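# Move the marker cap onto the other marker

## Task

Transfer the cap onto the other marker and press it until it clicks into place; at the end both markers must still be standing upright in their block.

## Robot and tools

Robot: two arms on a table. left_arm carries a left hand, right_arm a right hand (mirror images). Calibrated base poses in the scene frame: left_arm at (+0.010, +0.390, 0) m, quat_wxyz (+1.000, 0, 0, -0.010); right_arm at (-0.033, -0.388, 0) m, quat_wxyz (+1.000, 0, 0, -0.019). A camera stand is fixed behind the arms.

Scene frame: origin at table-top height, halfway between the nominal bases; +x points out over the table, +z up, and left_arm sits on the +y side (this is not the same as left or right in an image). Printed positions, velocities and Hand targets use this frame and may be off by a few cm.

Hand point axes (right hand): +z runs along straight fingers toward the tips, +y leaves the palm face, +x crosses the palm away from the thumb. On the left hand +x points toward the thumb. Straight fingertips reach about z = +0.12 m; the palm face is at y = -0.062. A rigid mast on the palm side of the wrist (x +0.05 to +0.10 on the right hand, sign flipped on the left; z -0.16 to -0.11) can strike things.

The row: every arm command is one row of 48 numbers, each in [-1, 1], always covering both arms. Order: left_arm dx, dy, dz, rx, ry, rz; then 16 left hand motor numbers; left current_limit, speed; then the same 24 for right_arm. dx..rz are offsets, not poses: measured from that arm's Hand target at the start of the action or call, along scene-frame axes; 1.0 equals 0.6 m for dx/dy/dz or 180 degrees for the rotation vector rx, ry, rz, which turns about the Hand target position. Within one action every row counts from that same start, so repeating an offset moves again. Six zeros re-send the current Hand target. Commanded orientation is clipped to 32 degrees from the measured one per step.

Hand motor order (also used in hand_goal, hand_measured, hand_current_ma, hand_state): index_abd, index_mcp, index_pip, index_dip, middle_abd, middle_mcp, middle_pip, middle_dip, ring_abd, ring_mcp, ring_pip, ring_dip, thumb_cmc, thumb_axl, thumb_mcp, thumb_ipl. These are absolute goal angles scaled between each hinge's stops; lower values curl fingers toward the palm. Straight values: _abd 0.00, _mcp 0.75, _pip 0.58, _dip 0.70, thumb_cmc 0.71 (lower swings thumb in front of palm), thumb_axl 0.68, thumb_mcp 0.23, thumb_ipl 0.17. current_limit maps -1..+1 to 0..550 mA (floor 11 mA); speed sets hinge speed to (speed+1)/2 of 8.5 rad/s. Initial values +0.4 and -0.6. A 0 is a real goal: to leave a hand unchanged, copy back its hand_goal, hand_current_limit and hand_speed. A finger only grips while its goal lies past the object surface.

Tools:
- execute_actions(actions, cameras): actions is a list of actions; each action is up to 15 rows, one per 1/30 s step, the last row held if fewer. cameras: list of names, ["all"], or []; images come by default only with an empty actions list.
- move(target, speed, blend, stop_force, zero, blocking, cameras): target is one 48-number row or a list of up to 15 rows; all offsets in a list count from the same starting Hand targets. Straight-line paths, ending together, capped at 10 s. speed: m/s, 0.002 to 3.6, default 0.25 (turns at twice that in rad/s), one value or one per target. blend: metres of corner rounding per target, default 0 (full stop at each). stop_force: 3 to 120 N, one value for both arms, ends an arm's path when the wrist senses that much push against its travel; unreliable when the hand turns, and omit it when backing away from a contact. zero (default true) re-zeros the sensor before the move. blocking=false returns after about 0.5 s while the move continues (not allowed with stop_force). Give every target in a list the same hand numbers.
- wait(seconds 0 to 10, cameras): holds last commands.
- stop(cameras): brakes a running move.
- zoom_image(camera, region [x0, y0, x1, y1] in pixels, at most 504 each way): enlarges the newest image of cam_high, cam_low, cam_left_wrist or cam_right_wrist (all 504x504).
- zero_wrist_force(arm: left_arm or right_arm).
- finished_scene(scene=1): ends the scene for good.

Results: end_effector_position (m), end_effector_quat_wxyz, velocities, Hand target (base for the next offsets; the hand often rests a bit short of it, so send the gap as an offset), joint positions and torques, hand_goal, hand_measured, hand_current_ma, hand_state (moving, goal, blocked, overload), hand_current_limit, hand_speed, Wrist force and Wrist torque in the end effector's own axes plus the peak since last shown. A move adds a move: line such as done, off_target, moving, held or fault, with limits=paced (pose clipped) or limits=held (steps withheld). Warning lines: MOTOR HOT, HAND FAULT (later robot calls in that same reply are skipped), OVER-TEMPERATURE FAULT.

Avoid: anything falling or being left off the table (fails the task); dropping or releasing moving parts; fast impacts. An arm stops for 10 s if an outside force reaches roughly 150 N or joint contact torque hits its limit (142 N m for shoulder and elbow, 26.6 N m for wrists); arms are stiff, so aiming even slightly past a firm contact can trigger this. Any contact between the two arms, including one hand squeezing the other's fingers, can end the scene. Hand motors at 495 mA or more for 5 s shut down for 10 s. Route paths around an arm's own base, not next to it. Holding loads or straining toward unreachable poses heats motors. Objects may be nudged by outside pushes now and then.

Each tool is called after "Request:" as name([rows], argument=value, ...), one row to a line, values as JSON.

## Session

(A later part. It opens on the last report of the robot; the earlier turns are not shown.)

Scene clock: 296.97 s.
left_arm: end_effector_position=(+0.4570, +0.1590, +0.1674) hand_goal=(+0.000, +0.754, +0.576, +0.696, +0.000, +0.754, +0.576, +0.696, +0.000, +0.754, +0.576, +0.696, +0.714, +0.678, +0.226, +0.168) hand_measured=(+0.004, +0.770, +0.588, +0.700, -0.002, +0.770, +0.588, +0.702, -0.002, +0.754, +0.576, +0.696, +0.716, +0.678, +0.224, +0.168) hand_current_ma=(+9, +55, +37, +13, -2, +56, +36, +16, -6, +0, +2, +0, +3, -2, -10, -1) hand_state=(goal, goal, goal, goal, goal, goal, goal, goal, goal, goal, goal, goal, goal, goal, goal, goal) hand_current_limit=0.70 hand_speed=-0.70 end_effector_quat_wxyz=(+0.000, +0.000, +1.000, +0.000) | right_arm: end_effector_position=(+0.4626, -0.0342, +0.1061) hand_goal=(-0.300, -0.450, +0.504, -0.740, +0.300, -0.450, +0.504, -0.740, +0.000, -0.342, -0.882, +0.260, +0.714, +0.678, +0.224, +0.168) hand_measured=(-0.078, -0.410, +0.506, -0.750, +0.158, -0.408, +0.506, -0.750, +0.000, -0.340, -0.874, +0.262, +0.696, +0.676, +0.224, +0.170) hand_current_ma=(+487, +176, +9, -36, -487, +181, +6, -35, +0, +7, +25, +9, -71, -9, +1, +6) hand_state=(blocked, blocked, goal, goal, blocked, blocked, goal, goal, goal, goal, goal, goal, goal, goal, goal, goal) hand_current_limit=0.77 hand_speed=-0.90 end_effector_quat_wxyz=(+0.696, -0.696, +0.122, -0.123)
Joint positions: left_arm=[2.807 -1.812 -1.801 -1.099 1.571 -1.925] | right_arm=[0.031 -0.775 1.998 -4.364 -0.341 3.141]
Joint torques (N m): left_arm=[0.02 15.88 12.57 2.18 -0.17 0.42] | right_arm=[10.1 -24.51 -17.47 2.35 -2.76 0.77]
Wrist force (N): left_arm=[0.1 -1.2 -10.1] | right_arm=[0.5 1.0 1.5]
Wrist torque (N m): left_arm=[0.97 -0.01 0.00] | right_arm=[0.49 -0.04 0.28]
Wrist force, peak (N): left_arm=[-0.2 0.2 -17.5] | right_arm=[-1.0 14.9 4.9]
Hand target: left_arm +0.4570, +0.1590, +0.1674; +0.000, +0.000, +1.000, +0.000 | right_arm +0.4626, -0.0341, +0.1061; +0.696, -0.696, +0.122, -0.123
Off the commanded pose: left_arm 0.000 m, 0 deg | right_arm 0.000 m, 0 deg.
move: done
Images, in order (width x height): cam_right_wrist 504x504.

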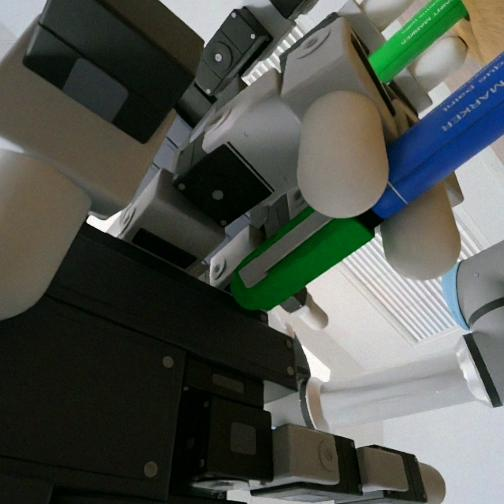

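Request:
move([
  [0,0,0.005,0,0,0, 0,0.754,0.576,0.696,0,0.754,0.576,0.696,0,0.754,0.576,0.696,0.714,0.678,0.226,0.168,0.7,-0.7, 0.0,0.0,0.0017,0,0,0, -0.3,-0.45,0.504,-0.74,0.3,-0.45,0.504,-0.74,0,-0.342,-0.882,0.26,0.714,0.678,0.224,0.168,0.77,-0.9],
  [0,0,0.2,0,0,0, 0,0.754,0.576,0.696,0,0.754,0.576,0.696,0,0.754,0.576,0.696,0.714,0.678,0.226,0.168,0.7,-0.7, 0.0,0.0,0.0017,0,0,0, -0.3,-0.45,0.504,-0.74,0.3,-0.45,0.504,-0.74,0,-0.342,-0.882,0.26,0.714,0.678,0.224,0.168,0.77,-0.9],
  [0,-0.13,0.2,0,0,0, 0,0.754,0.576,0.696,0,0.754,0.576,0.696,0,0.754,0.576,0.696,0.714,0.678,0.226,0.168,0.7,-0.7, 0.0,0.0,0.0017,0,0,0, -0.3,-0.45,0.504,-0.74,0.3,-0.45,0.504,-0.74,0,-0.342,-0.882,0.26,0.714,0.678,0.224,0.168,0.77,-0.9],
], speed=[0.01,0.12,0.06], blend=[0,0.01,0], cameras=["all"])

Scene clock: 301.10 s.
left_arm: end_effector_position=(+0.4570, +0.0811, +0.2873) hand_goal=(+0.000, +0.754, +0.576, +0.696, +0.000, +0.754, +0.576, +0.696, +0.000, +0.754, +0.576, +0.696, +0.714, +0.678, +0.226, +0.168) hand_measured=(+0.002, +0.754, +0.578, +0.698, -0.002, +0.756, +0.578, +0.698, -0.002, +0.754, +0.576, +0.696, +0.716, +0.678, +0.224, +0.168) hand_current_ma=(+6, +0, +5, +6, -6, +3, +6, +8, -6, +0, +2, +0, +3, -2, -10, -1) hand_state=(goal, goal, goal, goal, goal, goal, goal, goal, goal, goal, goal, goal, goal, goal, goal, goal) hand_current_limit=0.70 hand_speed=-0.70 end_effector_quat_wxyz=(+0.000, +0.000, +1.000, +0.000) | right_arm: end_effector_position=(+0.4626, -0.0341, +0.1071) hand_goal=(-0.300, -0.450, +0.504, -0.740, +0.300, -0.450, +0.504, -0.740, +0.000, -0.342, -0.882, +0.260, +0.714, +0.678, +0.224, +0.168) hand_measured=(-0.078, -0.412, +0.512, -0.738, +0.158, -0.410, +0.510, -0.738, +0.000, -0.340, -0.874, +0.262, +0.696, +0.676, +0.224, +0.170) hand_current_ma=(+487, +172, +26, +5, -487, +177, +21, +6, +0, +7, +25, +9, -71, -9, +1, +6) hand_state=(blocked, blocked, goal, goal, blocked, blocked, goal, goal, goal, goal, goal, goal, goal, goal, goal, goal) hand_current_limit=0.77 hand_speed=-0.90 end_effector_quat_wxyz=(+0.696, -0.696, +0.122, -0.123)
Joint positions: left_arm=[2.683 -1.835 -1.45 -1.428 1.571 -2.049] | right_arm=[0.031 -0.778 1.998 -4.362 -0.341 3.141]
Joint torques (N m): left_arm=[-6.87 20.02 31.7 0.12 0.87 -0.9] | right_arm=[10.21 -47.02 2.67 1.86 -2.94 -1.08]
Wrist force (N): left_arm=[0.0 0.2 0.2] | right_arm=[0.6 5.7 0.8]
Wrist torque (N m): left_arm=[-0.05 -0.01 0.00] | right_arm=[0.66 -0.03 0.26]
Wrist force, peak (N): left_arm=[0.3 -1.4 -10.4] | right_arm=[0.7 6.7 0.8]
Hand target: left_arm +0.4570, +0.0810, +0.2874; +0.000, +0.000, +1.000, +0.000 | right_arm +0.4626, -0.0341, +0.1071; +0.696, -0.696, +0.122, -0.123
Off the commanded pose: left_arm 0.000 m, 0 deg | right_arm 0.000 m, 0 deg.
move: done

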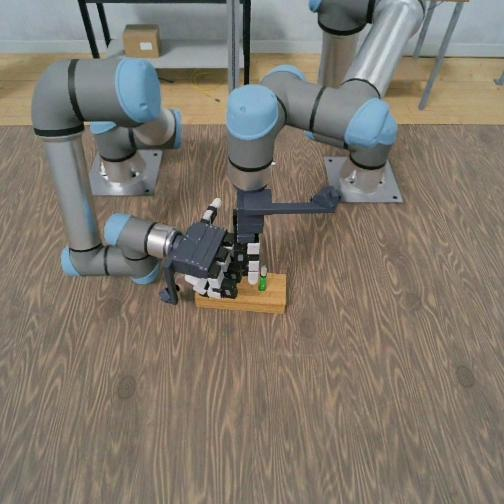

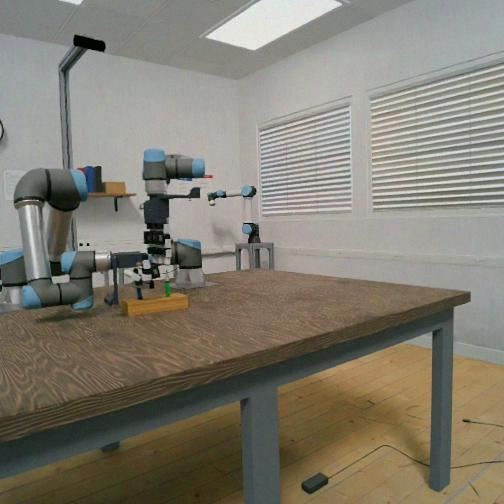

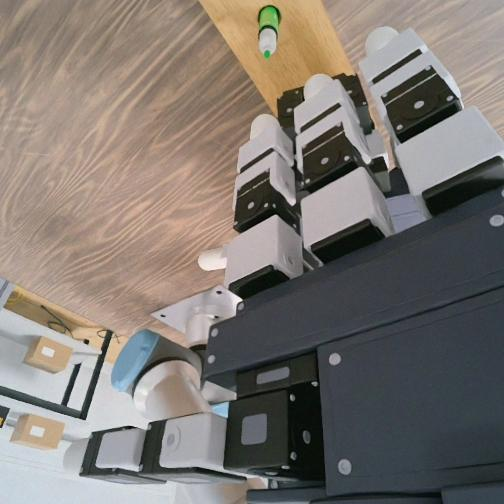

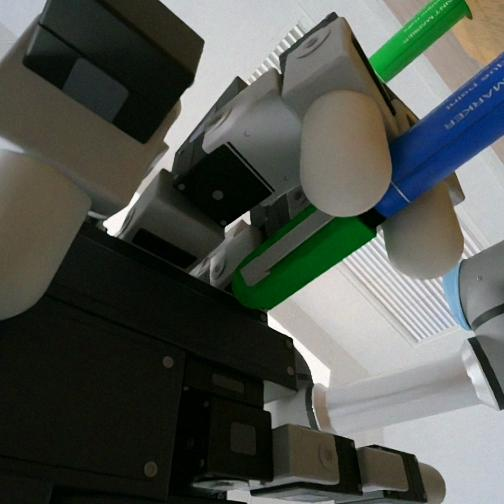

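Request:
zoom_image(camera="cam_high", region=[180, 170, 310, 320])

Request:
zoom_image(camera="cam_low", region=[90, 200, 220, 330])

Request:
zoom_image(camera="cam_left_wrist", region=[180, 0, 440, 260])

Scaled by 3.360.

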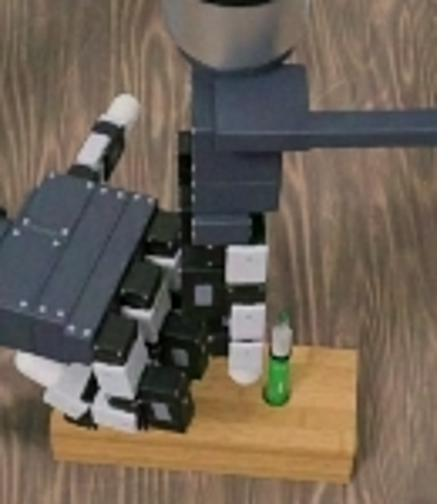

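Scaled by 3.877.

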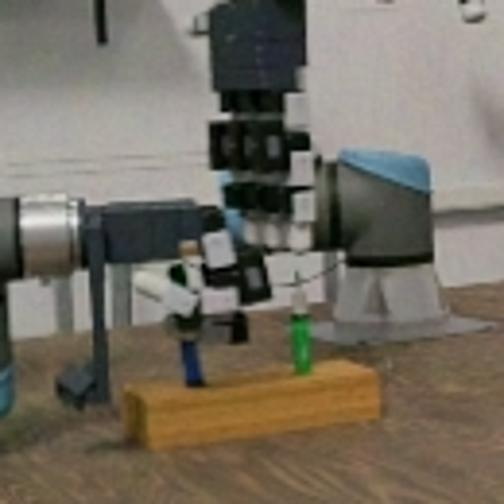

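Scaled by 1.938.

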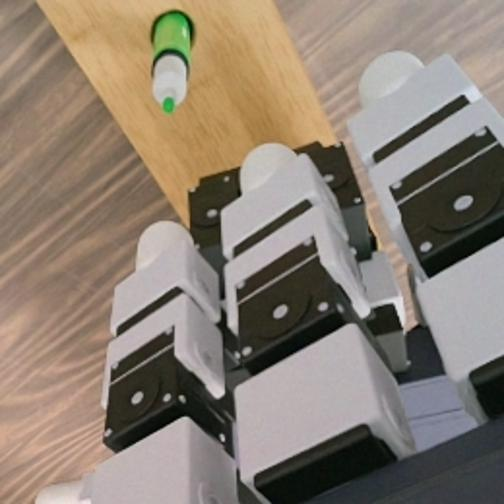

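Request:
move([
  [0,0.0167,-0.1,0,0,0, 0,0.754,0.576,0.696,0,0.754,0.576,0.696,0,0.754,0.576,0.696,0.714,0.678,0.226,0.168,0.7,-0.7, 0.0,0.0,0.0,0,0,0, -0.3,-0.45,0.504,-0.74,0.3,-0.45,0.504,-0.74,0,-0.342,-0.882,0.26,0.714,0.678,0.224,0.168,0.77,-0.9],
], speed=0.06, cameras=["cam_high", "cam_low", "cam_left_wrist"])

Request:
zoom_image(camera="cam_left_wrist", region=[180, 0, 440, 260])

Request:
zoom_image(camera="cam_high", region=[190, 190, 310, 310])

Scene clock: 304.77 s.
left_arm: end_effector_position=(+0.4570, +0.0842, +0.2682) hand_goal=(+0.000, +0.754, +0.576, +0.696, +0.000, +0.754, +0.576, +0.696, +0.000, +0.754, +0.576, +0.696, +0.714, +0.678, +0.226, +0.168) hand_measured=(+0.002, +0.752, +0.578, +0.698, -0.002, +0.754, +0.578, +0.698, -0.002, +0.754, +0.576, +0.696, +0.716, +0.678, +0.222, +0.168) hand_current_ma=(+6, -3, +2, +5, -6, +2, +6, +8, -6, +0, +2, +0, +3, -2, -11, -1) hand_state=(goal, goal, goal, goal, goal, goal, goal, goal, goal, goal, goal, goal, goal, goal, goal, goal) hand_current_limit=0.70 hand_speed=-0.70 end_effector_quat_wxyz=(+0.000, +0.000, +1.000, +0.000) | right_arm: end_effector_position=(+0.4626, -0.0341, +0.1071) hand_goal=(-0.300, -0.450, +0.504, -0.740, +0.300, -0.450, +0.504, -0.740, +0.000, -0.342, -0.882, +0.260, +0.714, +0.678, +0.224, +0.168) hand_measured=(-0.078, -0.412, +0.512, -0.738, +0.158, -0.410, +0.510, -0.738, +0.000, -0.340, -0.874, +0.262, +0.696, +0.676, +0.224, +0.170) hand_current_ma=(+487, +171, +26, +5, -487, +176, +21, +6, +0, +7, +25, +9, -71, -9, +1, +6) hand_state=(blocked, blocked, goal, goal, blocked, blocked, goal, goal, goal, goal, goal, goal, goal, goal, goal, goal) hand_current_limit=0.77 hand_speed=-0.90 end_effector_quat_wxyz=(+0.696, -0.696, +0.122, -0.123)
Joint positions: left_arm=[2.687 -1.838 -1.495 -1.38 1.571 -2.044] | right_arm=[0.031 -0.778 1.998 -4.362 -0.341 3.141]
Joint torques (N m): left_arm=[-4.93 41.99 31.54 0.12 1 -1.34] | right_arm=[9.92 -45.67 2.61 2.07 -3.04 -1.21]
Wrist force (N): left_arm=[-0.3 0.3 0.2] | right_arm=[0.8 6.0 0.6]
Wrist torque (N m): left_arm=[-0.05 0.02 -0.10] | right_arm=[0.70 -0.07 0.29]
Wrist force, peak (N): left_arm=[-0.1 0.4 1.6] | right_arm=[0.8 6.6 0.6]
Hand target: left_arm +0.4570, +0.0842, +0.2683; +0.000, +0.000, +1.000, +0.000 (not the last commanded pose) | right_arm +0.4626, -0.0341, +0.1071; +0.696, -0.696, +0.122, -0.123
Off the commanded pose: left_arm 0.041 m, 0 deg | right_arm 0.000 m, 0 deg.
move: held (left_arm; a check stopped the path); limits=held
pose unreachable (left arm): on one or more control steps of this call, first in action 0 (counted from 0), this arm could not follow its commanded pose, so it was not sent that pose on those steps. It may still have moved: this result reports where it is.
cause: moving toward the commanded pose would bring a part of the arm too close to another arm (a part of this arm just beyond joint 6 (wrist 3) and a part of the right arm just beyond its joint 6 (wrist 3), 13 mm apart when this arm was first held).
Images, in order (width x height): cam_high 504x504, cam_low 504x504, cam_left_wrist 504x504.

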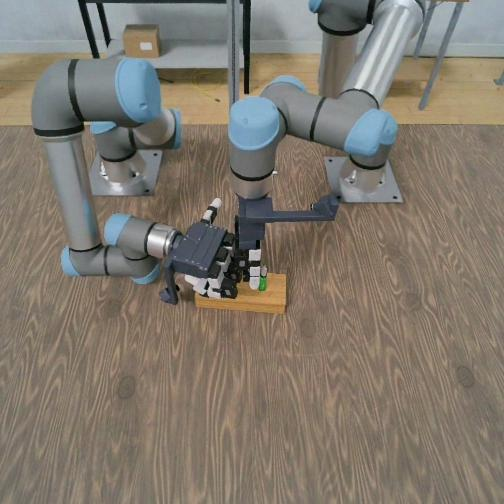

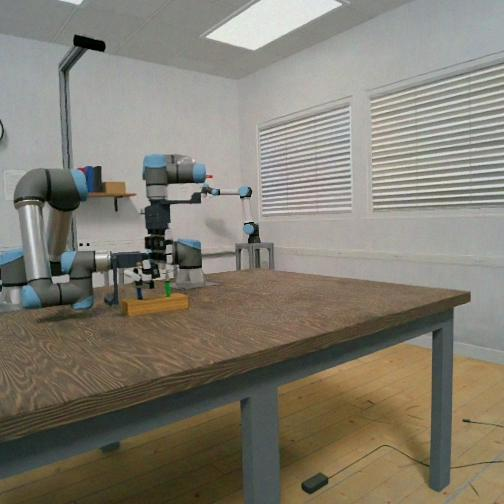

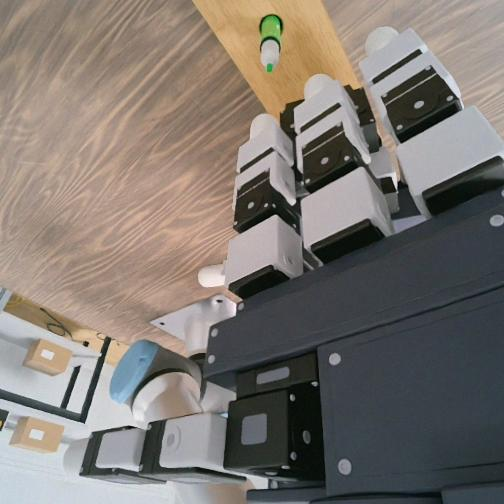

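Scaled by 1.938.

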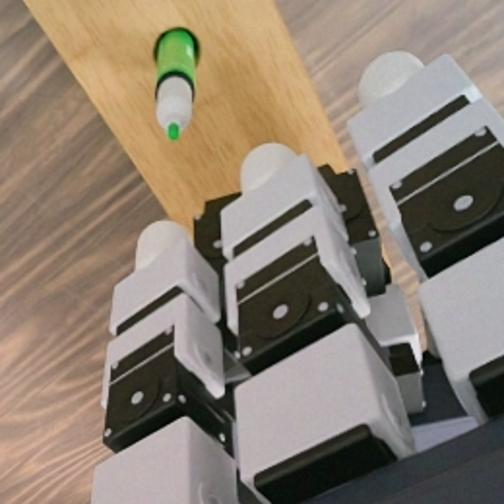

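Scaled by 4.200.

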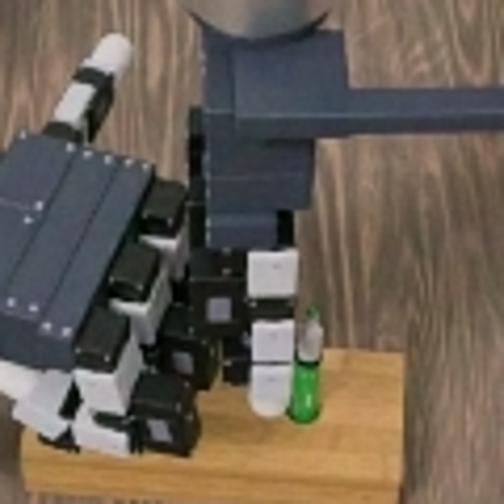

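Request:
move([
  [0,0.02,0.11,0,0,0, 0,0.754,0.576,0.696,0,0.754,0.576,0.696,0,0.754,0.576,0.696,0.714,0.678,0.226,0.168,0.7,-0.7, 0.0,0.0,0.0,0,0,0, -0.3,-0.45,0.504,-0.74,0.3,-0.45,0.504,-0.74,0,-0.342,-0.882,0.26,0.714,0.678,0.224,0.168,0.77,-0.9],
  [0,0.03,0.12,0,0,-0.5, 0,0.754,0.576,0.696,0,0.754,0.576,0.696,0,0.754,0.576,0.696,0.714,0.678,0.226,0.168,0.7,-0.7, 0.0,0.0,0.0,0,0,0, -0.3,-0.45,0.504,-0.74,0.3,-0.45,0.504,-0.74,0,-0.342,-0.882,0.26,0.714,0.678,0.224,0.168,0.77,-0.9],
  [0,0.03,0.12,0,0,-1.0, 0,0.754,0.576,0.696,0,0.754,0.576,0.696,0,0.754,0.576,0.696,0.714,0.678,0.226,0.168,0.7,-0.7, 0.0,0.0,0.0,0,0,0, -0.3,-0.45,0.504,-0.74,0.3,-0.45,0.504,-0.74,0,-0.342,-0.882,0.26,0.714,0.678,0.224,0.168,0.77,-0.9],
], speed=[0.15, 0.6, 0.6], blend=[0.01, 0.02, 0], cameras=["cam_high", "cam_low"])

Scene clock: 314.17 s.
left_arm: end_effector_position=(+0.4570, +0.1022, +0.3403) hand_goal=(+0.000, +0.754, +0.576, +0.696, +0.000, +0.754, +0.576, +0.696, +0.000, +0.754, +0.576, +0.696, +0.714, +0.678, +0.226, +0.168) hand_measured=(+0.002, +0.752, +0.578, +0.698, -0.002, +0.754, +0.578, +0.698, -0.002, +0.754, +0.576, +0.696, +0.716, +0.678, +0.222, +0.168) hand_current_ma=(+5, -3, +2, +5, -6, +2, +6, +8, -6, +0, +2, +0, +3, -2, -11, -1) hand_state=(goal, goal, goal, goal, goal, goal, goal, goal, goal, goal, goal, goal, goal, goal, goal, goal) hand_current_limit=0.70 hand_speed=-0.70 end_effector_quat_wxyz=(+0.000, +1.000, +0.000, +0.000) | right_arm: end_effector_position=(+0.4626, -0.0341, +0.1071) hand_goal=(-0.300, -0.450, +0.504, -0.740, +0.300, -0.450, +0.504, -0.740, +0.000, -0.342, -0.882, +0.260, +0.714, +0.678, +0.224, +0.168) hand_measured=(-0.078, -0.412, +0.512, -0.738, +0.158, -0.410, +0.510, -0.738, +0.000, -0.340, -0.874, +0.262, +0.696, +0.676, +0.224, +0.170) hand_current_ma=(+487, +171, +26, +5, -487, +176, +21, +6, +0, +7, +25, +9, -71, -9, +1, +6) hand_state=(blocked, blocked, goal, goal, blocked, blocked, goal, goal, goal, goal, goal, goal, goal, goal, goal, goal) hand_current_limit=0.77 hand_speed=-0.90 end_effector_quat_wxyz=(+0.696, -0.696, +0.122, -0.123)
Joint positions: left_arm=[3.002 -1.476 -1.706 -1.53 1.571 1.412] | right_arm=[0.031 -0.778 1.998 -4.362 -0.341 3.141]
Joint torques (N m): left_arm=[6.68 7.96 32.88 0.23 -1.85 1.26] | right_arm=[10.47 -45.9 2.54 1.93 -1.68 -1.01]
Wrist force (N): left_arm=[0.1 0.2 0.5] | right_arm=[0.7 6.3 0.7]
Wrist torque (N m): left_arm=[-0.05 -0.02 -0.11] | right_arm=[0.73 -0.06 0.29]
Wrist force, peak (N): left_arm=[-0.4 -0.3 1.1] | right_arm=[0.8 6.7 0.8]
Hand target: left_arm +0.4570, +0.1022, +0.3403; +0.000, +1.000, +0.000, +0.000 | right_arm +0.4626, -0.0341, +0.1071; +0.696, -0.696, +0.122, -0.123
Off the commanded pose: left_arm 0.000 m, 0 deg | right_arm 0.000 m, 0 deg.
move: done
Images, in order (width x height): cam_high 504x504, cam_low 504x504.

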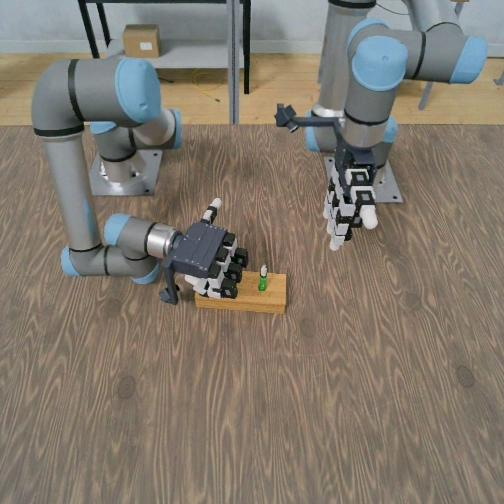

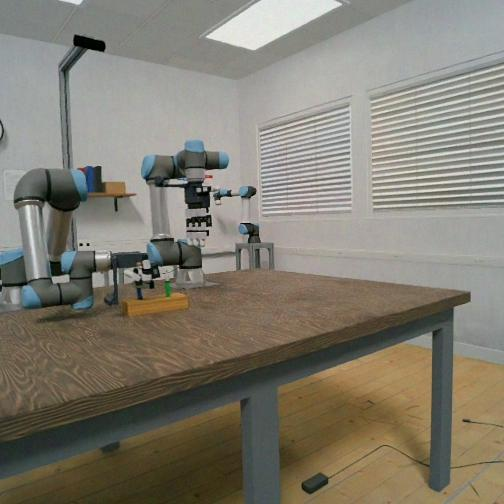

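Request:
move([
  [-0.0083,-0.207,-0.05,0,0,0, 0,0.754,0.576,0.696,0,0.754,0.576,0.696,0,0.754,0.576,0.696,0.714,0.678,0.226,0.168,0.7,-0.7, 0.0,0.0,0.0,0,0,0, -0.3,-0.45,0.504,-0.74,0.3,-0.45,0.504,-0.74,0,-0.342,-0.882,0.26,0.714,0.678,0.224,0.168,0.77,-0.9],
  [-0.0083,-0.207,-0.2333,0,0,0, 0,0.754,0.576,0.696,0,0.754,0.576,0.696,0,0.754,0.576,0.696,0.714,0.678,0.226,0.168,0.7,-0.7, 0.0,0.0,0.0,0,0,0, -0.3,-0.45,0.504,-0.74,0.3,-0.45,0.504,-0.74,0,-0.342,-0.882,0.26,0.714,0.678,0.224,0.168,0.77,-0.9],
], speed=[0.15, 0.1], blend=[0.01, 0], cameras=["cam_high", "cam_low","cam_left_wrist"])

Scene clock: 317.60 s.
left_arm: end_effector_position=(+0.4520, -0.0220, +0.2004) hand_goal=(+0.000, +0.754, +0.576, +0.696, +0.000, +0.754, +0.576, +0.696, +0.000, +0.754, +0.576, +0.696, +0.714, +0.678, +0.226, +0.168) hand_measured=(+0.002, +0.752, +0.578, +0.698, -0.002, +0.754, +0.578, +0.698, -0.002, +0.754, +0.576, +0.696, +0.716, +0.678, +0.222, +0.168) hand_current_ma=(+5, -3, +2, +5, -6, +1, +6, +8, -6, +0, +2, +0, +3, -2, -11, -1) hand_state=(goal, goal, goal, goal, goal, goal, goal, goal, goal, goal, goal, goal, goal, goal, goal, goal) hand_current_limit=0.70 hand_speed=-0.70 end_effector_quat_wxyz=(+0.000, +1.000, +0.000, +0.000) | right_arm: end_effector_position=(+0.4626, -0.0341, +0.1071) hand_goal=(-0.300, -0.450, +0.504, -0.740, +0.300, -0.450, +0.504, -0.740, +0.000, -0.342, -0.882, +0.260, +0.714, +0.678, +0.224, +0.168) hand_measured=(-0.078, -0.412, +0.512, -0.738, +0.158, -0.410, +0.510, -0.738, +0.000, -0.340, -0.874, +0.262, +0.696, +0.676, +0.224, +0.170) hand_current_ma=(+487, +171, +26, +5, -487, +176, +21, +6, +0, +7, +25, +9, -71, -9, +1, +6) hand_state=(blocked, blocked, goal, goal, blocked, blocked, goal, goal, goal, goal, goal, goal, goal, goal, goal, goal) hand_current_limit=0.77 hand_speed=-0.90 end_effector_quat_wxyz=(+0.696, -0.696, +0.122, -0.123)
Joint positions: left_arm=[2.752 -1.7 -1.845 -1.167 1.571 1.162] | right_arm=[0.031 -0.778 1.998 -4.362 -0.341 3.141]
Joint torques (N m): left_arm=[-6.4 15.07 13.92 4.72 -1.66 -1.55] | right_arm=[10.45 -46.13 3.01 1.94 -1.02 -1.08]
Wrist force (N): left_arm=[0.0 0.1 0.7] | right_arm=[0.8 5.7 0.7]
Wrist torque (N m): left_arm=[-0.09 0.04 -0.01] | right_arm=[0.67 -0.07 0.29]
Wrist force, peak (N): left_arm=[0.1 0.3 1.5] | right_arm=[0.5 6.7 1.0]
Hand target: left_arm +0.4520, -0.0220, +0.2003; +0.000, +1.000, +0.000, +0.000 | right_arm +0.4626, -0.0341, +0.1071; +0.696, -0.696, +0.122, -0.123
Off the commanded pose: left_arm 0.000 m, 0 deg | right_arm 0.000 m, 0 deg.
move: done
Images, in order (width x height): cam_high 504x504, cam_low 504x504, cam_left_wrist 504x504.

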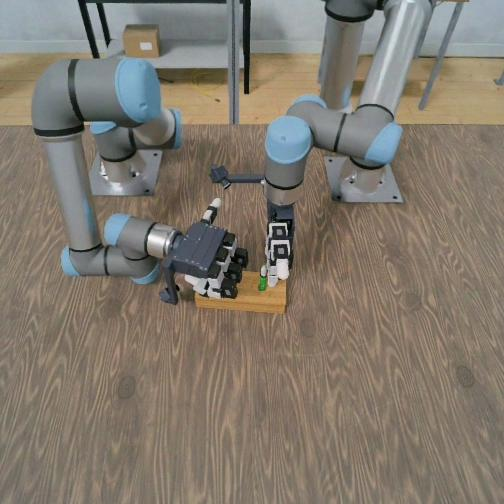

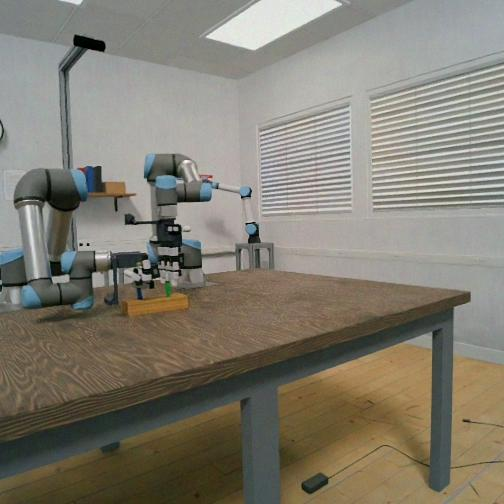

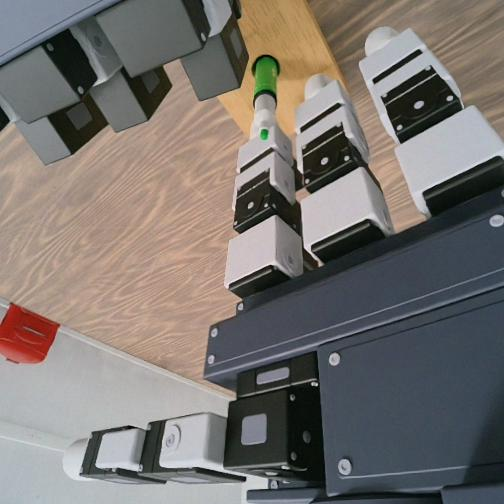

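Request:
move([
  [0,0.0067,-0.03,0,0,0, 0,0.754,0.576,0.696,0,0.754,0.576,0.696,0,0.754,0.576,0.696,0.714,0.678,0.226,0.168,0.7,-0.7, 0.0,0.0,0.0,0,0,0, -0.3,-0.45,0.504,-0.74,0.3,-0.45,0.504,-0.74,0,-0.342,-0.882,0.26,0.714,0.678,0.224,0.168,0.77,-0.9],
  [0.0,0.0067,-0.0500,0,0,0, 0,0.754,0.576,0.696,0,0.754,0.576,0.696,0,0.754,0.576,0.696,0.714,0.678,0.226,0.168,0.7,-0.7, 0.0,0.0,0.0,0,0,0, -0.3,-0.45,0.504,-0.74,0.3,-0.45,0.504,-0.74,0,-0.342,-0.882,0.26,0.714,0.678,0.224,0.168,0.77,-0.9],
], speed=[0.06, 0.03], blend=[0.0, 0], cameras=["cam_high", "cam_low","cam_left_wrist"])

Request:
zoom_image(camera="cam_left_wrist", region=[180, 20, 400, 240])

Request:
zoom_image(camera="cam_high", region=[190, 190, 310, 320])

Scene clock: 319.87 s.
left_arm: end_effector_position=(+0.4520, -0.0180, +0.1704) hand_goal=(+0.000, +0.754, +0.576, +0.696, +0.000, +0.754, +0.576, +0.696, +0.000, +0.754, +0.576, +0.696, +0.714, +0.678, +0.226, +0.168) hand_measured=(+0.002, +0.752, +0.578, +0.698, -0.002, +0.754, +0.578, +0.698, -0.002, +0.754, +0.576, +0.696, +0.716, +0.678, +0.222, +0.168) hand_current_ma=(+5, -3, +2, +5, -6, +1, +6, +8, -6, +0, +2, +0, +3, -2, -11, -1) hand_state=(goal, goal, goal, goal, goal, goal, goal, goal, goal, goal, goal, goal, goal, goal, goal, goal) hand_current_limit=0.70 hand_speed=-0.70 end_effector_quat_wxyz=(+0.000, +1.000, +0.000, +0.000) | right_arm: end_effector_position=(+0.4626, -0.0341, +0.1071) hand_goal=(-0.300, -0.450, +0.504, -0.740, +0.300, -0.450, +0.504, -0.740, +0.000, -0.342, -0.882, +0.260, +0.714, +0.678, +0.224, +0.168) hand_measured=(-0.078, -0.412, +0.512, -0.738, +0.158, -0.410, +0.510, -0.738, +0.000, -0.340, -0.874, +0.262, +0.696, +0.676, +0.224, +0.170) hand_current_ma=(+487, +171, +26, +5, -487, +176, +21, +6, +0, +7, +25, +9, -71, -9, +1, +6) hand_state=(blocked, blocked, goal, goal, blocked, blocked, goal, goal, goal, goal, goal, goal, goal, goal, goal, goal) hand_current_limit=0.77 hand_speed=-0.90 end_effector_quat_wxyz=(+0.696, -0.696, +0.122, -0.123)
Joint positions: left_arm=[2.759 -1.726 -1.899 -1.087 1.571 1.169] | right_arm=[0.031 -0.778 1.998 -4.362 -0.341 3.141]
Joint torques (N m): left_arm=[6.98 15.45 13.27 4.44 0.39 1.22] | right_arm=[9.72 -46.22 1.56 2.04 -0.57 -0.89]
Wrist force (N): left_arm=[0.2 0.3 0.8] | right_arm=[0.8 6.3 0.8]
Wrist torque (N m): left_arm=[-0.04 0.04 -0.12] | right_arm=[0.74 -0.07 0.30]
Wrist force, peak (N): left_arm=[0.3 0.6 1.0] | right_arm=[0.6 6.7 0.9]
Hand target: left_arm +0.4520, -0.0180, +0.1703; +0.000, +1.000, +0.000, +0.000 | right_arm +0.4626, -0.0341, +0.1071; +0.696, -0.696, +0.122, -0.123
Off the commanded pose: left_arm 0.000 m, 0 deg | right_arm 0.000 m, 0 deg.
move: done
Images, in order (width x height): cam_high 504x504, cam_low 504x504, cam_left_wrist 504x504.

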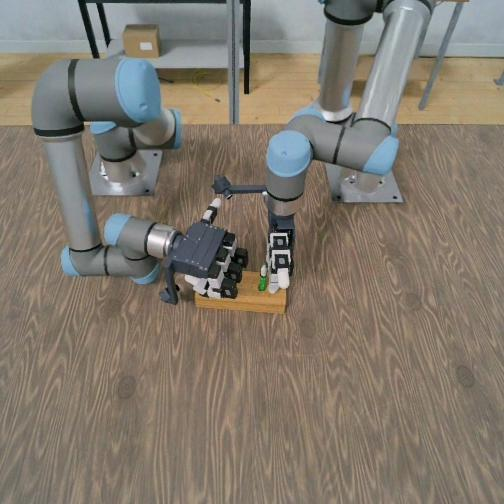

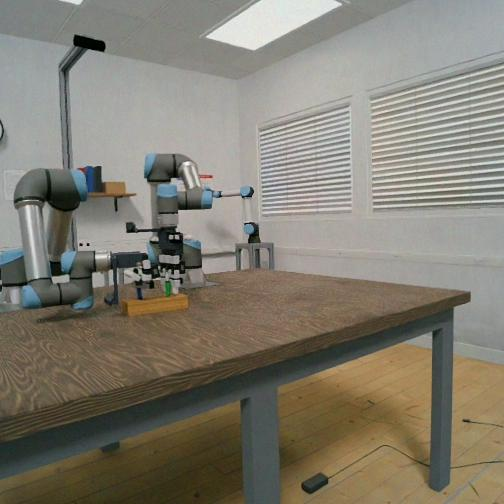

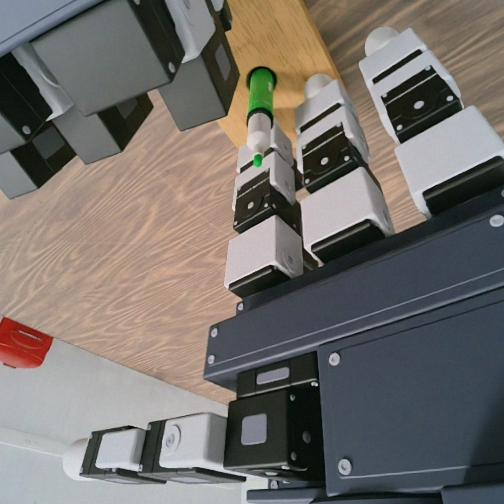

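Scaled by 2.291.

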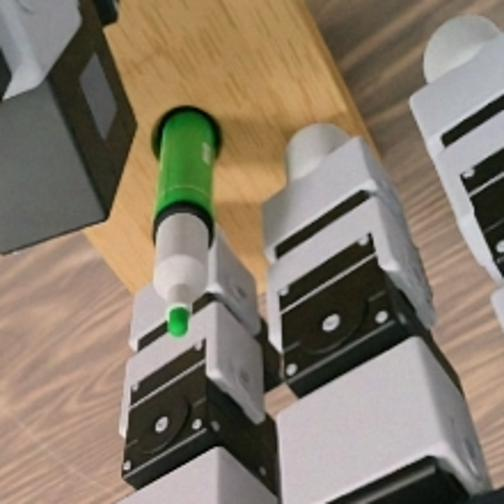

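Scaled by 3.877.

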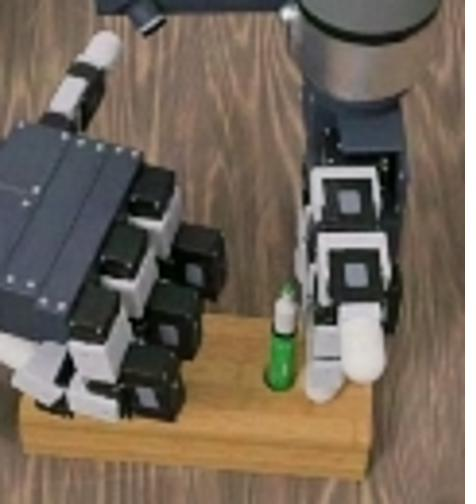

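Request:
move(target=[0,0,-0.005,0,0,0, 0,0.754,0.576,0.696,0,0.754,0.576,0.696,0,0.754,0.576,0.696,0.714,0.678,0.226,0.168,0.7,-0.7, 0.0,0.0,0.0,0,0,0, -0.3,-0.45,0.504,-0.74,0.3,-0.45,0.504,-0.74,0,-0.342,-0.882,0.26,0.714,0.678,0.224,0.168,0.77,-0.9], speed=0.008, stop_force=10, cameras=[])

Scene clock: 322.00 s.
left_arm: end_effector_position=(+0.4520, -0.0180, +0.1674) hand_goal=(+0.000, +0.754, +0.576, +0.696, +0.000, +0.754, +0.576, +0.696, +0.000, +0.754, +0.576, +0.696, +0.714, +0.678, +0.226, +0.168) hand_measured=(+0.002, +0.752, +0.578, +0.698, -0.004, +0.754, +0.578, +0.698, -0.002, +0.754, +0.576, +0.696, +0.716, +0.678, +0.222, +0.168) hand_current_ma=(+3, -3, +2, +5, -7, +1, +6, +8, -6, +0, +2, +0, +3, -2, -11, -1) hand_state=(goal, goal, goal, goal, goal, goal, goal, goal, goal, goal, goal, goal, goal, goal, goal, goal) hand_current_limit=0.70 hand_speed=-0.70 end_effector_quat_wxyz=(+0.000, +1.000, +0.000, +0.000) | right_arm: end_effector_position=(+0.4626, -0.0341, +0.1071) hand_goal=(-0.300, -0.450, +0.504, -0.740, +0.300, -0.450, +0.504, -0.740, +0.000, -0.342, -0.882, +0.260, +0.714, +0.678, +0.224, +0.168) hand_measured=(-0.078, -0.412, +0.512, -0.738, +0.158, -0.410, +0.510, -0.738, +0.000, -0.340, -0.874, +0.262, +0.696, +0.676, +0.224, +0.170) hand_current_ma=(+487, +171, +26, +5, -487, +176, +21, +6, +0, +7, +25, +9, -71, -9, +1, +6) hand_state=(blocked, blocked, goal, goal, blocked, blocked, goal, goal, goal, goal, goal, goal, goal, goal, goal, goal) hand_current_limit=0.77 hand_speed=-0.90 end_effector_quat_wxyz=(+0.696, -0.696, +0.122, -0.123)
Joint positions: left_arm=[2.759 -1.73 -1.904 -1.079 1.571 1.169] | right_arm=[0.031 -0.778 1.998 -4.362 -0.341 3.141]
Joint torques (N m): left_arm=[5.44 11.58 8.48 3.43 -0.01 0.71] | right_arm=[11.14 -44.68 1.01 2.02 -0.17 -0.94]
Wrist force (N): left_arm=[0.1 0.0 -9.5] | right_arm=[0.7 5.8 0.4]
Wrist torque (N m): left_arm=[0.77 0.00 -0.13] | right_arm=[0.71 -0.05 0.28]
Wrist force, peak (N): left_arm=[0.0 0.1 -9.5] | right_arm=[0.6 6.6 0.8]
Hand target: left_arm +0.4520, -0.0180, +0.1674; +0.000, +1.000, +0.000, +0.000 | right_arm +0.4626, -0.0341, +0.1071; +0.696, -0.696, +0.122, -0.123
Off the commanded pose: left_arm 0.000 m, 0 deg | right_arm 0.000 m, 0 deg.
move: contact (left_arm)
No camera images: "cameras" was empty.

Request:
move(target=[0,0,-0.00083,0,0,0, 0,0.754,0.576,0.696,0,0.754,0.576,0.696,0,0.754,0.576,0.696,0.714,0.678,0.226,0.168,0.7,-0.7, 0.0,0.0,0.0,0,0,0, -0.3,-0.45,0.504,-0.74,0.3,-0.45,0.504,-0.74,0,-0.342,-0.882,0.26,0.714,0.678,0.224,0.168,0.77,-0.9], speed=0.005, cameras=[])

Scene clock: 323.13 s.
left_arm: end_effector_position=(+0.4520, -0.0180, +0.1669) hand_goal=(+0.000, +0.754, +0.576, +0.696, +0.000, +0.754, +0.576, +0.696, +0.000, +0.754, +0.576, +0.696, +0.714, +0.678, +0.226, +0.168) hand_measured=(+0.000, +0.754, +0.578, +0.698, -0.004, +0.754, +0.578, +0.698, -0.002, +0.754, +0.576, +0.696, +0.716, +0.678, +0.222, +0.168) hand_current_ma=(-1, -2, +2, +5, -12, +2, +6, +8, -6, +0, +2, +0, +3, -2, -11, -1) hand_state=(goal, goal, goal, goal, goal, goal, goal, goal, goal, goal, goal, goal, goal, goal, goal, goal) hand_current_limit=0.70 hand_speed=-0.70 end_effector_quat_wxyz=(+0.000, +1.000, +0.000, +0.000) | right_arm: end_effector_position=(+0.4626, -0.0341, +0.1071) hand_goal=(-0.300, -0.450, +0.504, -0.740, +0.300, -0.450, +0.504, -0.740, +0.000, -0.342, -0.882, +0.260, +0.714, +0.678, +0.224, +0.168) hand_measured=(-0.078, -0.412, +0.512, -0.738, +0.158, -0.410, +0.510, -0.738, +0.000, -0.340, -0.874, +0.262, +0.696, +0.676, +0.224, +0.170) hand_current_ma=(+487, +171, +26, +5, -487, +176, +21, +6, +0, +7, +25, +9, -71, -9, +1, +6) hand_state=(blocked, blocked, goal, goal, blocked, blocked, goal, goal, goal, goal, goal, goal, goal, goal, goal, goal) hand_current_limit=0.77 hand_speed=-0.90 end_effector_quat_wxyz=(+0.696, -0.696, +0.122, -0.123)
Joint positions: left_arm=[2.759 -1.73 -1.905 -1.077 1.571 1.169] | right_arm=[0.031 -0.778 1.998 -4.362 -0.341 3.141]
Joint torques (N m): left_arm=[5.57 3.63 2.42 1.78 0.12 0.85] | right_arm=[10 -46.03 2.37 1.99 -0.19 -1.02]
Wrist force (N): left_arm=[0.0 -0.2 -21.7] | right_arm=[0.4 6.1 0.9]
Wrist torque (N m): left_arm=[1.74 0.00 -0.14] | right_arm=[0.71 -0.02 0.26]
Wrist force, peak (N): left_arm=[0.0 -0.2 -21.7] | right_arm=[0.5 6.7 0.8]
Hand target: left_arm +0.4520, -0.0180, +0.1669; +0.000, +1.000, +0.000, +0.000 | right_arm +0.4626, -0.0341, +0.1071; +0.696, -0.696, +0.122, -0.123
Off the commanded pose: left_arm 0.000 m, 0 deg | right_arm 0.000 m, 0 deg.
move: done
No camera images: "cameras" was empty.

Request:
move([
  [0,0,-0.0005,0,0,0, 0,0.754,0.576,0.696,0,0.754,0.576,0.696,0,0.754,0.576,0.696,0.714,0.678,0.226,0.168,0.7,-0.7, -0.00171,-0.0047,0.0,0,0,0, -0.3,-0.45,0.504,-0.74,0.3,-0.45,0.504,-0.74,0,-0.342,-0.882,0.26,0.714,0.678,0.224,0.168,0.77,-0.9],
], speed=0.01, cameras=[])

Scene clock: 324.60 s.
left_arm: end_effector_position=(+0.4520, -0.0180, +0.1666) hand_goal=(+0.000, +0.754, +0.576, +0.696, +0.000, +0.754, +0.576, +0.696, +0.000, +0.754, +0.576, +0.696, +0.714, +0.678, +0.226, +0.168) hand_measured=(-0.002, +0.754, +0.578, +0.698, -0.006, +0.756, +0.578, +0.698, -0.002, +0.754, +0.576, +0.696, +0.716, +0.678, +0.222, +0.168) hand_current_ma=(-3, -1, +2, +5, -16, +3, +6, +8, -6, +0, +2, +0, +3, -2, -11, -1) hand_state=(goal, goal, goal, goal, goal, goal, goal, goal, goal, goal, goal, goal, goal, goal, goal, goal) hand_current_limit=0.70 hand_speed=-0.70 end_effector_quat_wxyz=(+0.000, +1.000, +0.000, +0.000) | right_arm: end_effector_position=(+0.4616, -0.0368, +0.1071) hand_goal=(-0.300, -0.450, +0.504, -0.740, +0.300, -0.450, +0.504, -0.740, +0.000, -0.342, -0.882, +0.260, +0.714, +0.678, +0.224, +0.168) hand_measured=(-0.078, -0.404, +0.516, -0.744, +0.158, -0.404, +0.516, -0.744, +0.000, -0.340, -0.874, +0.262, +0.696, +0.676, +0.224, +0.170) hand_current_ma=(+487, +205, +49, -11, -487, +210, +47, -13, +0, +7, +25, +9, -71, -9, +1, +6) hand_state=(blocked, blocked, goal, goal, blocked, blocked, goal, goal, goal, goal, goal, goal, goal, goal, goal, goal) hand_current_limit=0.77 hand_speed=-0.90 end_effector_quat_wxyz=(+0.696, -0.696, +0.122, -0.123)
Joint positions: left_arm=[2.759 -1.73 -1.905 -1.076 1.571 1.169] | right_arm=[0.025 -0.779 2.003 -4.365 -0.335 3.141]
Joint torques (N m): left_arm=[5.57 -0.81 -2.59 0.59 -0.03 0.69] | right_arm=[-13.08 -44.6 3.77 -3.13 2.41 -1.15]
Wrist force (N): left_arm=[-0.3 -0.6 -31.8] | right_arm=[-0.7 0.9 5.9]
Wrist torque (N m): left_arm=[2.51 0.03 -0.15] | right_arm=[0.51 0.01 0.27]
Wrist force, peak (N): left_arm=[-0.3 -0.6 -31.8] | right_arm=[0.8 6.6 0.7]
Hand target: left_arm +0.4520, -0.0180, +0.1666; +0.000, +1.000, +0.000, +0.000 | right_arm +0.4616, -0.0369, +0.1071; +0.696, -0.696, +0.122, -0.123
Off the commanded pose: left_arm 0.000 m, 0 deg | right_arm 0.000 m, 0 deg.
move: done
No camera images: "cameras" was empty.

Request:
move([
  [0,0,0,0,0,0, 0,0.754,0.576,0.696,0,0.754,0.576,0.696,0,0.754,0.576,0.696,0.714,0.678,0.226,0.168,0.7,-0.7, 0,0,0.005,0,0,0, -0.3,-0.45,0.504,-0.80,0.3,-0.45,0.504,-0.80,0,-0.342,-0.882,0.26,0.714,0.678,0.224,0.168,0.77,-0.9],
], speed=0.01, cameras=["cam_right_wrist"])

Scene clock: 325.80 s.
left_arm: end_effector_position=(+0.4520, -0.0180, +0.1666) hand_goal=(+0.000, +0.754, +0.576, +0.696, +0.000, +0.754, +0.576, +0.696, +0.000, +0.754, +0.576, +0.696, +0.714, +0.678, +0.226, +0.168) hand_measured=(-0.002, +0.754, +0.578, +0.698, -0.006, +0.756, +0.578, +0.698, -0.002, +0.754, +0.576, +0.696, +0.716, +0.678, +0.222, +0.168) hand_current_ma=(-3, -1, +2, +5, -16, +3, +6, +8, -6, +0, +2, +0, +3, -2, -11, -1) hand_state=(goal, goal, goal, goal, goal, goal, goal, goal, goal, goal, goal, goal, goal, goal, goal, goal) hand_current_limit=0.70 hand_speed=-0.70 end_effector_quat_wxyz=(+0.000, +1.000, +0.000, +0.000) | right_arm: end_effector_position=(+0.4616, -0.0369, +0.1100) hand_goal=(-0.300, -0.450, +0.504, -0.800, +0.300, -0.450, +0.504, -0.800, +0.000, -0.342, -0.882, +0.260, +0.714, +0.678, +0.224, +0.168) hand_measured=(-0.078, -0.404, +0.528, -0.778, +0.158, -0.402, +0.528, -0.778, +0.000, -0.340, -0.874, +0.262, +0.696, +0.676, +0.224, +0.170) hand_current_ma=(+487, +211, +97, +81, -487, +216, +93, +87, +0, +7, +25, +9, -71, -9, +1, +6) hand_state=(blocked, blocked, blocked, blocked, blocked, blocked, blocked, blocked, goal, goal, goal, goal, goal, goal, goal, goal) hand_current_limit=0.77 hand_speed=-0.90 end_effector_quat_wxyz=(+0.696, -0.696, +0.122, -0.123)
Joint positions: left_arm=[2.759 -1.731 -1.905 -1.076 1.571 1.169] | right_arm=[0.024 -0.787 2.005 -4.36 -0.334 3.141]
Joint torques (N m): left_arm=[5.77 -1.45 -2.41 0.42 -0.02 0.92] | right_arm=[-8.44 -45.13 2.59 2.24 2.37 0.51]
Wrist force (N): left_arm=[-0.3 -0.4 -33.1] | right_arm=[0.8 5.7 1.4]
Wrist torque (N m): left_arm=[2.65 0.02 -0.15] | right_arm=[0.71 -0.08 0.29]
Wrist force, peak (N): left_arm=[-0.1 -0.5 -33.5] | right_arm=[0.0 10.0 3.3]
Hand target: left_arm +0.4520, -0.0180, +0.1666; +0.000, +1.000, +0.000, +0.000 | right_arm +0.4616, -0.0369, +0.1101; +0.696, -0.696, +0.122, -0.123
Off the commanded pose: left_arm 0.000 m, 0 deg | right_arm 0.000 m, 0 deg.
move: done
Images, in order (width x height): cam_right_wrist 504x504.

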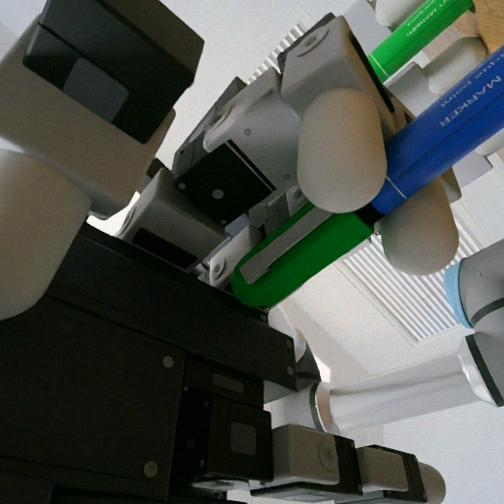

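Request:
move([
  [0,0,0,0,0,0, 0,0.754,0.576,0.696,0,0.754,0.576,0.696,0,0.754,0.576,0.696,0.714,0.678,0.226,0.168,0.7,-0.7, -0.00228,-0.00627,0.0,0,0,0, -0.3,-0.45,0.504,-0.80,0.3,-0.45,0.504,-0.80,0,-0.342,-0.882,0.26,0.714,0.678,0.224,0.168,0.77,-0.9],
], speed=0.01, cameras=[])

Scene clock: 327.03 s.
left_arm: end_effector_position=(+0.4520, -0.0180, +0.1666) hand_goal=(+0.000, +0.754, +0.576, +0.696, +0.000, +0.754, +0.576, +0.696, +0.000, +0.754, +0.576, +0.696, +0.714, +0.678, +0.226, +0.168) hand_measured=(-0.002, +0.754, +0.578, +0.698, -0.006, +0.756, +0.578, +0.698, -0.002, +0.754, +0.576, +0.696, +0.716, +0.678, +0.222, +0.168) hand_current_ma=(-3, -1, +2, +5, -16, +3, +6, +8, -6, +0, +2, +0, +3, -2, -11, -1) hand_state=(goal, goal, goal, goal, goal, goal, goal, goal, goal, goal, goal, goal, goal, goal, goal, goal) hand_current_limit=0.70 hand_speed=-0.70 end_effector_quat_wxyz=(+0.000, +1.000, +0.000, +0.000) | right_arm: end_effector_position=(+0.4603, -0.0406, +0.1101) hand_goal=(-0.300, -0.450, +0.504, -0.800, +0.300, -0.450, +0.504, -0.800, +0.000, -0.342, -0.882, +0.260, +0.714, +0.678, +0.224, +0.168) hand_measured=(-0.078, -0.394, +0.530, -0.788, +0.158, -0.394, +0.530, -0.788, +0.000, -0.340, -0.874, +0.262, +0.696, +0.676, +0.224, +0.170) hand_current_ma=(+487, +257, +102, +46, -487, +260, +101, +47, +0, +7, +25, +9, -71, -9, +1, +6) hand_state=(blocked, blocked, blocked, goal, blocked, blocked, blocked, goal, goal, goal, goal, goal, goal, goal, goal, goal) hand_current_limit=0.77 hand_speed=-0.90 end_effector_quat_wxyz=(+0.696, -0.696, +0.122, -0.123)
Joint positions: left_arm=[2.759 -1.731 -1.905 -1.076 1.571 1.169] | right_arm=[0.016 -0.789 2.012 -4.364 -0.326 3.141]
Joint torques (N m): left_arm=[5.71 -1.21 -3.06 0.06 -0.31 0.61] | right_arm=[-13.43 -44.37 3.23 -3.56 2.55 -1.14]
Wrist force (N): left_arm=[-0.2 -0.2 -33.1] | right_arm=[0.1 2.8 6.3]
Wrist torque (N m): left_arm=[2.66 0.02 -0.14] | right_arm=[0.65 -0.05 0.30]
Wrist force, peak (N): left_arm=[0.0 -0.4 -33.5] | right_arm=[0.1 2.8 6.3]
Hand target: left_arm +0.4520, -0.0180, +0.1666; +0.000, +1.000, +0.000, +0.000 | right_arm +0.4602, -0.0407, +0.1101; +0.696, -0.696, +0.122, -0.123
Off the commanded pose: left_arm 0.000 m, 0 deg | right_arm 0.000 m, 0 deg.
move: done
No camera images: "cameras" was empty.

Request:
move([
  [0,0,0,0,0,0, 0,0.754,0.576,0.696,0,0.754,0.576,0.696,0,0.754,0.576,0.696,0.714,0.678,0.226,0.168,0.7,-0.7, -0.00171,-0.0047,0.0,0,0,0, -0.3,-0.47,0.504,-0.82,0.3,-0.47,0.504,-0.82,0,-0.342,-0.882,0.26,0.714,0.678,0.224,0.168,0.77,-0.9],
  [0,0,0,0,0,0, 0,0.754,0.576,0.696,0,0.754,0.576,0.696,0,0.754,0.576,0.696,0.714,0.678,0.226,0.168,0.7,-0.7, -0.00171,-0.0047,0.0025,0,0,0, -0.3,-0.47,0.504,-0.82,0.3,-0.47,0.504,-0.82,0,-0.342,-0.882,0.26,0.714,0.678,0.224,0.168,0.77,-0.9],
], speed=0.01, cameras=["cam_right_wrist"])

Scene clock: 328.67 s.
left_arm: end_effector_position=(+0.4520, -0.0180, +0.1666) hand_goal=(+0.000, +0.754, +0.576, +0.696, +0.000, +0.754, +0.576, +0.696, +0.000, +0.754, +0.576, +0.696, +0.714, +0.678, +0.226, +0.168) hand_measured=(-0.002, +0.754, +0.578, +0.698, -0.006, +0.756, +0.578, +0.698, -0.002, +0.754, +0.576, +0.696, +0.716, +0.678, +0.222, +0.168) hand_current_ma=(-3, -1, +2, +5, -16, +3, +6, +8, -6, +0, +2, +0, +3, -2, -11, -1) hand_state=(goal, goal, goal, goal, goal, goal, goal, goal, goal, goal, goal, goal, goal, goal, goal, goal) hand_current_limit=0.70 hand_speed=-0.70 end_effector_quat_wxyz=(+0.000, +1.000, +0.000, +0.000) | right_arm: end_effector_position=(+0.4592, -0.0435, +0.1115) hand_goal=(-0.300, -0.470, +0.504, -0.820, +0.300, -0.470, +0.504, -0.820, +0.000, -0.342, -0.882, +0.260, +0.714, +0.678, +0.224, +0.168) hand_measured=(-0.078, -0.386, +0.554, -0.796, +0.158, -0.384, +0.554, -0.798, +0.000, -0.340, -0.874, +0.262, +0.696, +0.676, +0.224, +0.170) hand_current_ma=(+487, +403, +216, +100, -487, +405, +208, +89, +0, +7, +25, +9, -71, -9, +1, +6) hand_state=(blocked, blocked, blocked, blocked, blocked, blocked, blocked, blocked, goal, goal, goal, goal, goal, goal, goal, goal) hand_current_limit=0.77 hand_speed=-0.90 end_effector_quat_wxyz=(+0.696, -0.696, +0.122, -0.123)
Joint positions: left_arm=[2.759 -1.731 -1.905 -1.076 1.571 1.169] | right_arm=[0.009 -0.794 2.018 -4.365 -0.319 3.141]
Joint torques (N m): left_arm=[5.71 -0.7 -2.98 -0.33 0.01 0.69] | right_arm=[-13.81 -48.88 1.43 1.57 2.59 0.75]
Wrist force (N): left_arm=[-0.3 -0.4 -33.3] | right_arm=[0.0 13.8 7.3]
Wrist torque (N m): left_arm=[2.62 0.04 -0.16] | right_arm=[1.10 -0.05 0.28]
Wrist force, peak (N): left_arm=[-0.2 -0.4 -33.5] | right_arm=[-0.4 14.9 7.6]
Hand target: left_arm +0.4520, -0.0180, +0.1666; +0.000, +1.000, +0.000, +0.000 | right_arm +0.4592, -0.0435, +0.1116; +0.696, -0.696, +0.122, -0.123
Off the commanded pose: left_arm 0.000 m, 0 deg | right_arm 0.000 m, 0 deg.
move: done
Images, in order (width x height): cam_right_wrist 504x504.

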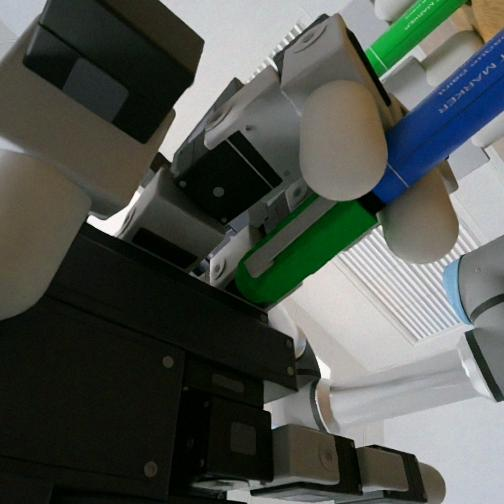

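Request:
zoom_image(camera="cam_right_wrist", region=[220, 60, 504, 320])

Scaled by 1.775.

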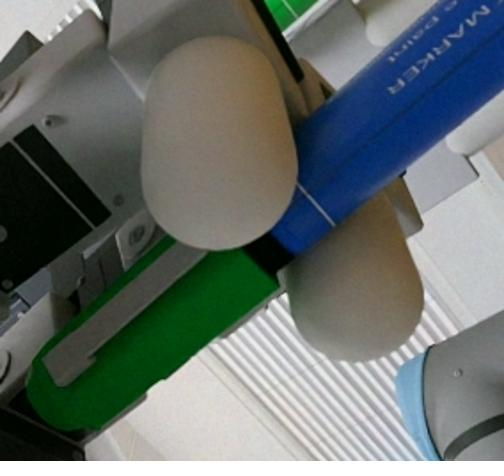

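Request:
move([
  [0,0,0,0,0,0, 0,0.754,0.576,0.696,0,0.754,0.576,0.696,0,0.754,0.576,0.696,0.714,0.678,0.226,0.168,0.7,-0.7, 0.00342,0.0094,0.0,0,0,0, -0.3,-0.45,0.504,-0.80,0.3,-0.45,0.504,-0.80,0,-0.342,-0.882,0.26,0.714,0.678,0.224,0.168,0.77,-0.9],
  [0,0,0,0,0,0, 0,0.754,0.576,0.696,0,0.754,0.576,0.696,0,0.754,0.576,0.696,0.714,0.678,0.226,0.168,0.7,-0.7, 0.00342,0.0094,0.0167,0,0,0, -0.3,-0.45,0.504,-0.80,0.3,-0.45,0.504,-0.80,0,-0.342,-0.882,0.26,0.714,0.678,0.224,0.168,0.77,-0.9],
], speed=0.015, cameras=["cam_right_wrist"])

Scene clock: 331.80 s.
left_arm: end_effector_position=(+0.4520, -0.0180, +0.1666) hand_goal=(+0.000, +0.754, +0.576, +0.696, +0.000, +0.754, +0.576, +0.696, +0.000, +0.754, +0.576, +0.696, +0.714, +0.678, +0.226, +0.168) hand_measured=(-0.002, +0.754, +0.578, +0.698, -0.006, +0.756, +0.578, +0.698, -0.002, +0.754, +0.576, +0.696, +0.716, +0.678, +0.222, +0.168) hand_current_ma=(-3, -1, +2, +5, -16, +3, +6, +8, -6, +0, +2, +0, +3, -2, -11, -1) hand_state=(goal, goal, goal, goal, goal, goal, goal, goal, goal, goal, goal, goal, goal, goal, goal, goal) hand_current_limit=0.70 hand_speed=-0.70 end_effector_quat_wxyz=(+0.000, +1.000, +0.000, +0.000) | right_arm: end_effector_position=(+0.4612, -0.0379, +0.1215) hand_goal=(-0.300, -0.450, +0.504, -0.800, +0.300, -0.450, +0.504, -0.800, +0.000, -0.342, -0.882, +0.260, +0.714, +0.678, +0.224, +0.168) hand_measured=(-0.078, -0.410, +0.532, -0.788, +0.158, -0.408, +0.528, -0.790, +0.000, -0.340, -0.874, +0.262, +0.696, +0.676, +0.224, +0.170) hand_current_ma=(+487, +181, +114, +48, -487, +191, +99, +38, +0, +7, +25, +9, -71, -9, +1, +6) hand_state=(blocked, blocked, blocked, goal, blocked, blocked, blocked, goal, goal, goal, goal, goal, goal, goal, goal, goal) hand_current_limit=0.77 hand_speed=-0.90 end_effector_quat_wxyz=(+0.696, -0.696, +0.122, -0.123)
Joint positions: left_arm=[2.759 -1.731 -1.905 -1.076 1.571 1.169] | right_arm=[0.022 -0.815 2.011 -4.338 -0.332 3.141]
Joint torques (N m): left_arm=[5.65 -1.58 -2.8 -0.85 0.08 0.62] | right_arm=[11.27 -45.32 2.5 2.05 -2.97 -1.03]
Wrist force (N): left_arm=[-0.2 -0.3 -32.9] | right_arm=[1.0 5.5 0.7]
Wrist torque (N m): left_arm=[2.64 0.01 -0.14] | right_arm=[0.72 -0.09 0.30]
Wrist force, peak (N): left_arm=[-0.1 -0.4 -33.6] | right_arm=[-0.1 15.4 7.6]
Hand target: left_arm +0.4520, -0.0180, +0.1666; +0.000, +1.000, +0.000, +0.000 | right_arm +0.4613, -0.0379, +0.1216; +0.696, -0.696, +0.122, -0.123
Off the commanded pose: left_arm 0.000 m, 0 deg | right_arm 0.000 m, 0 deg.
move: done
Images, in order (width x height): cam_right_wrist 504x504.

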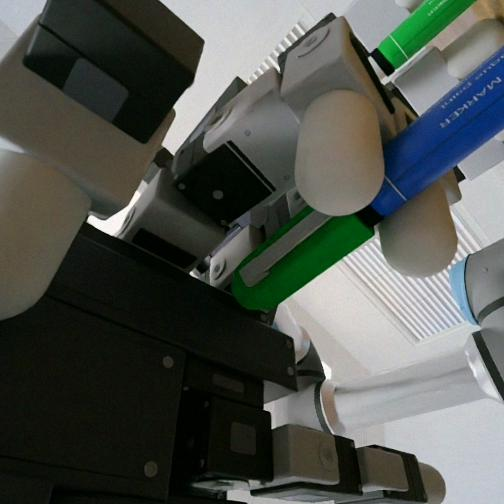

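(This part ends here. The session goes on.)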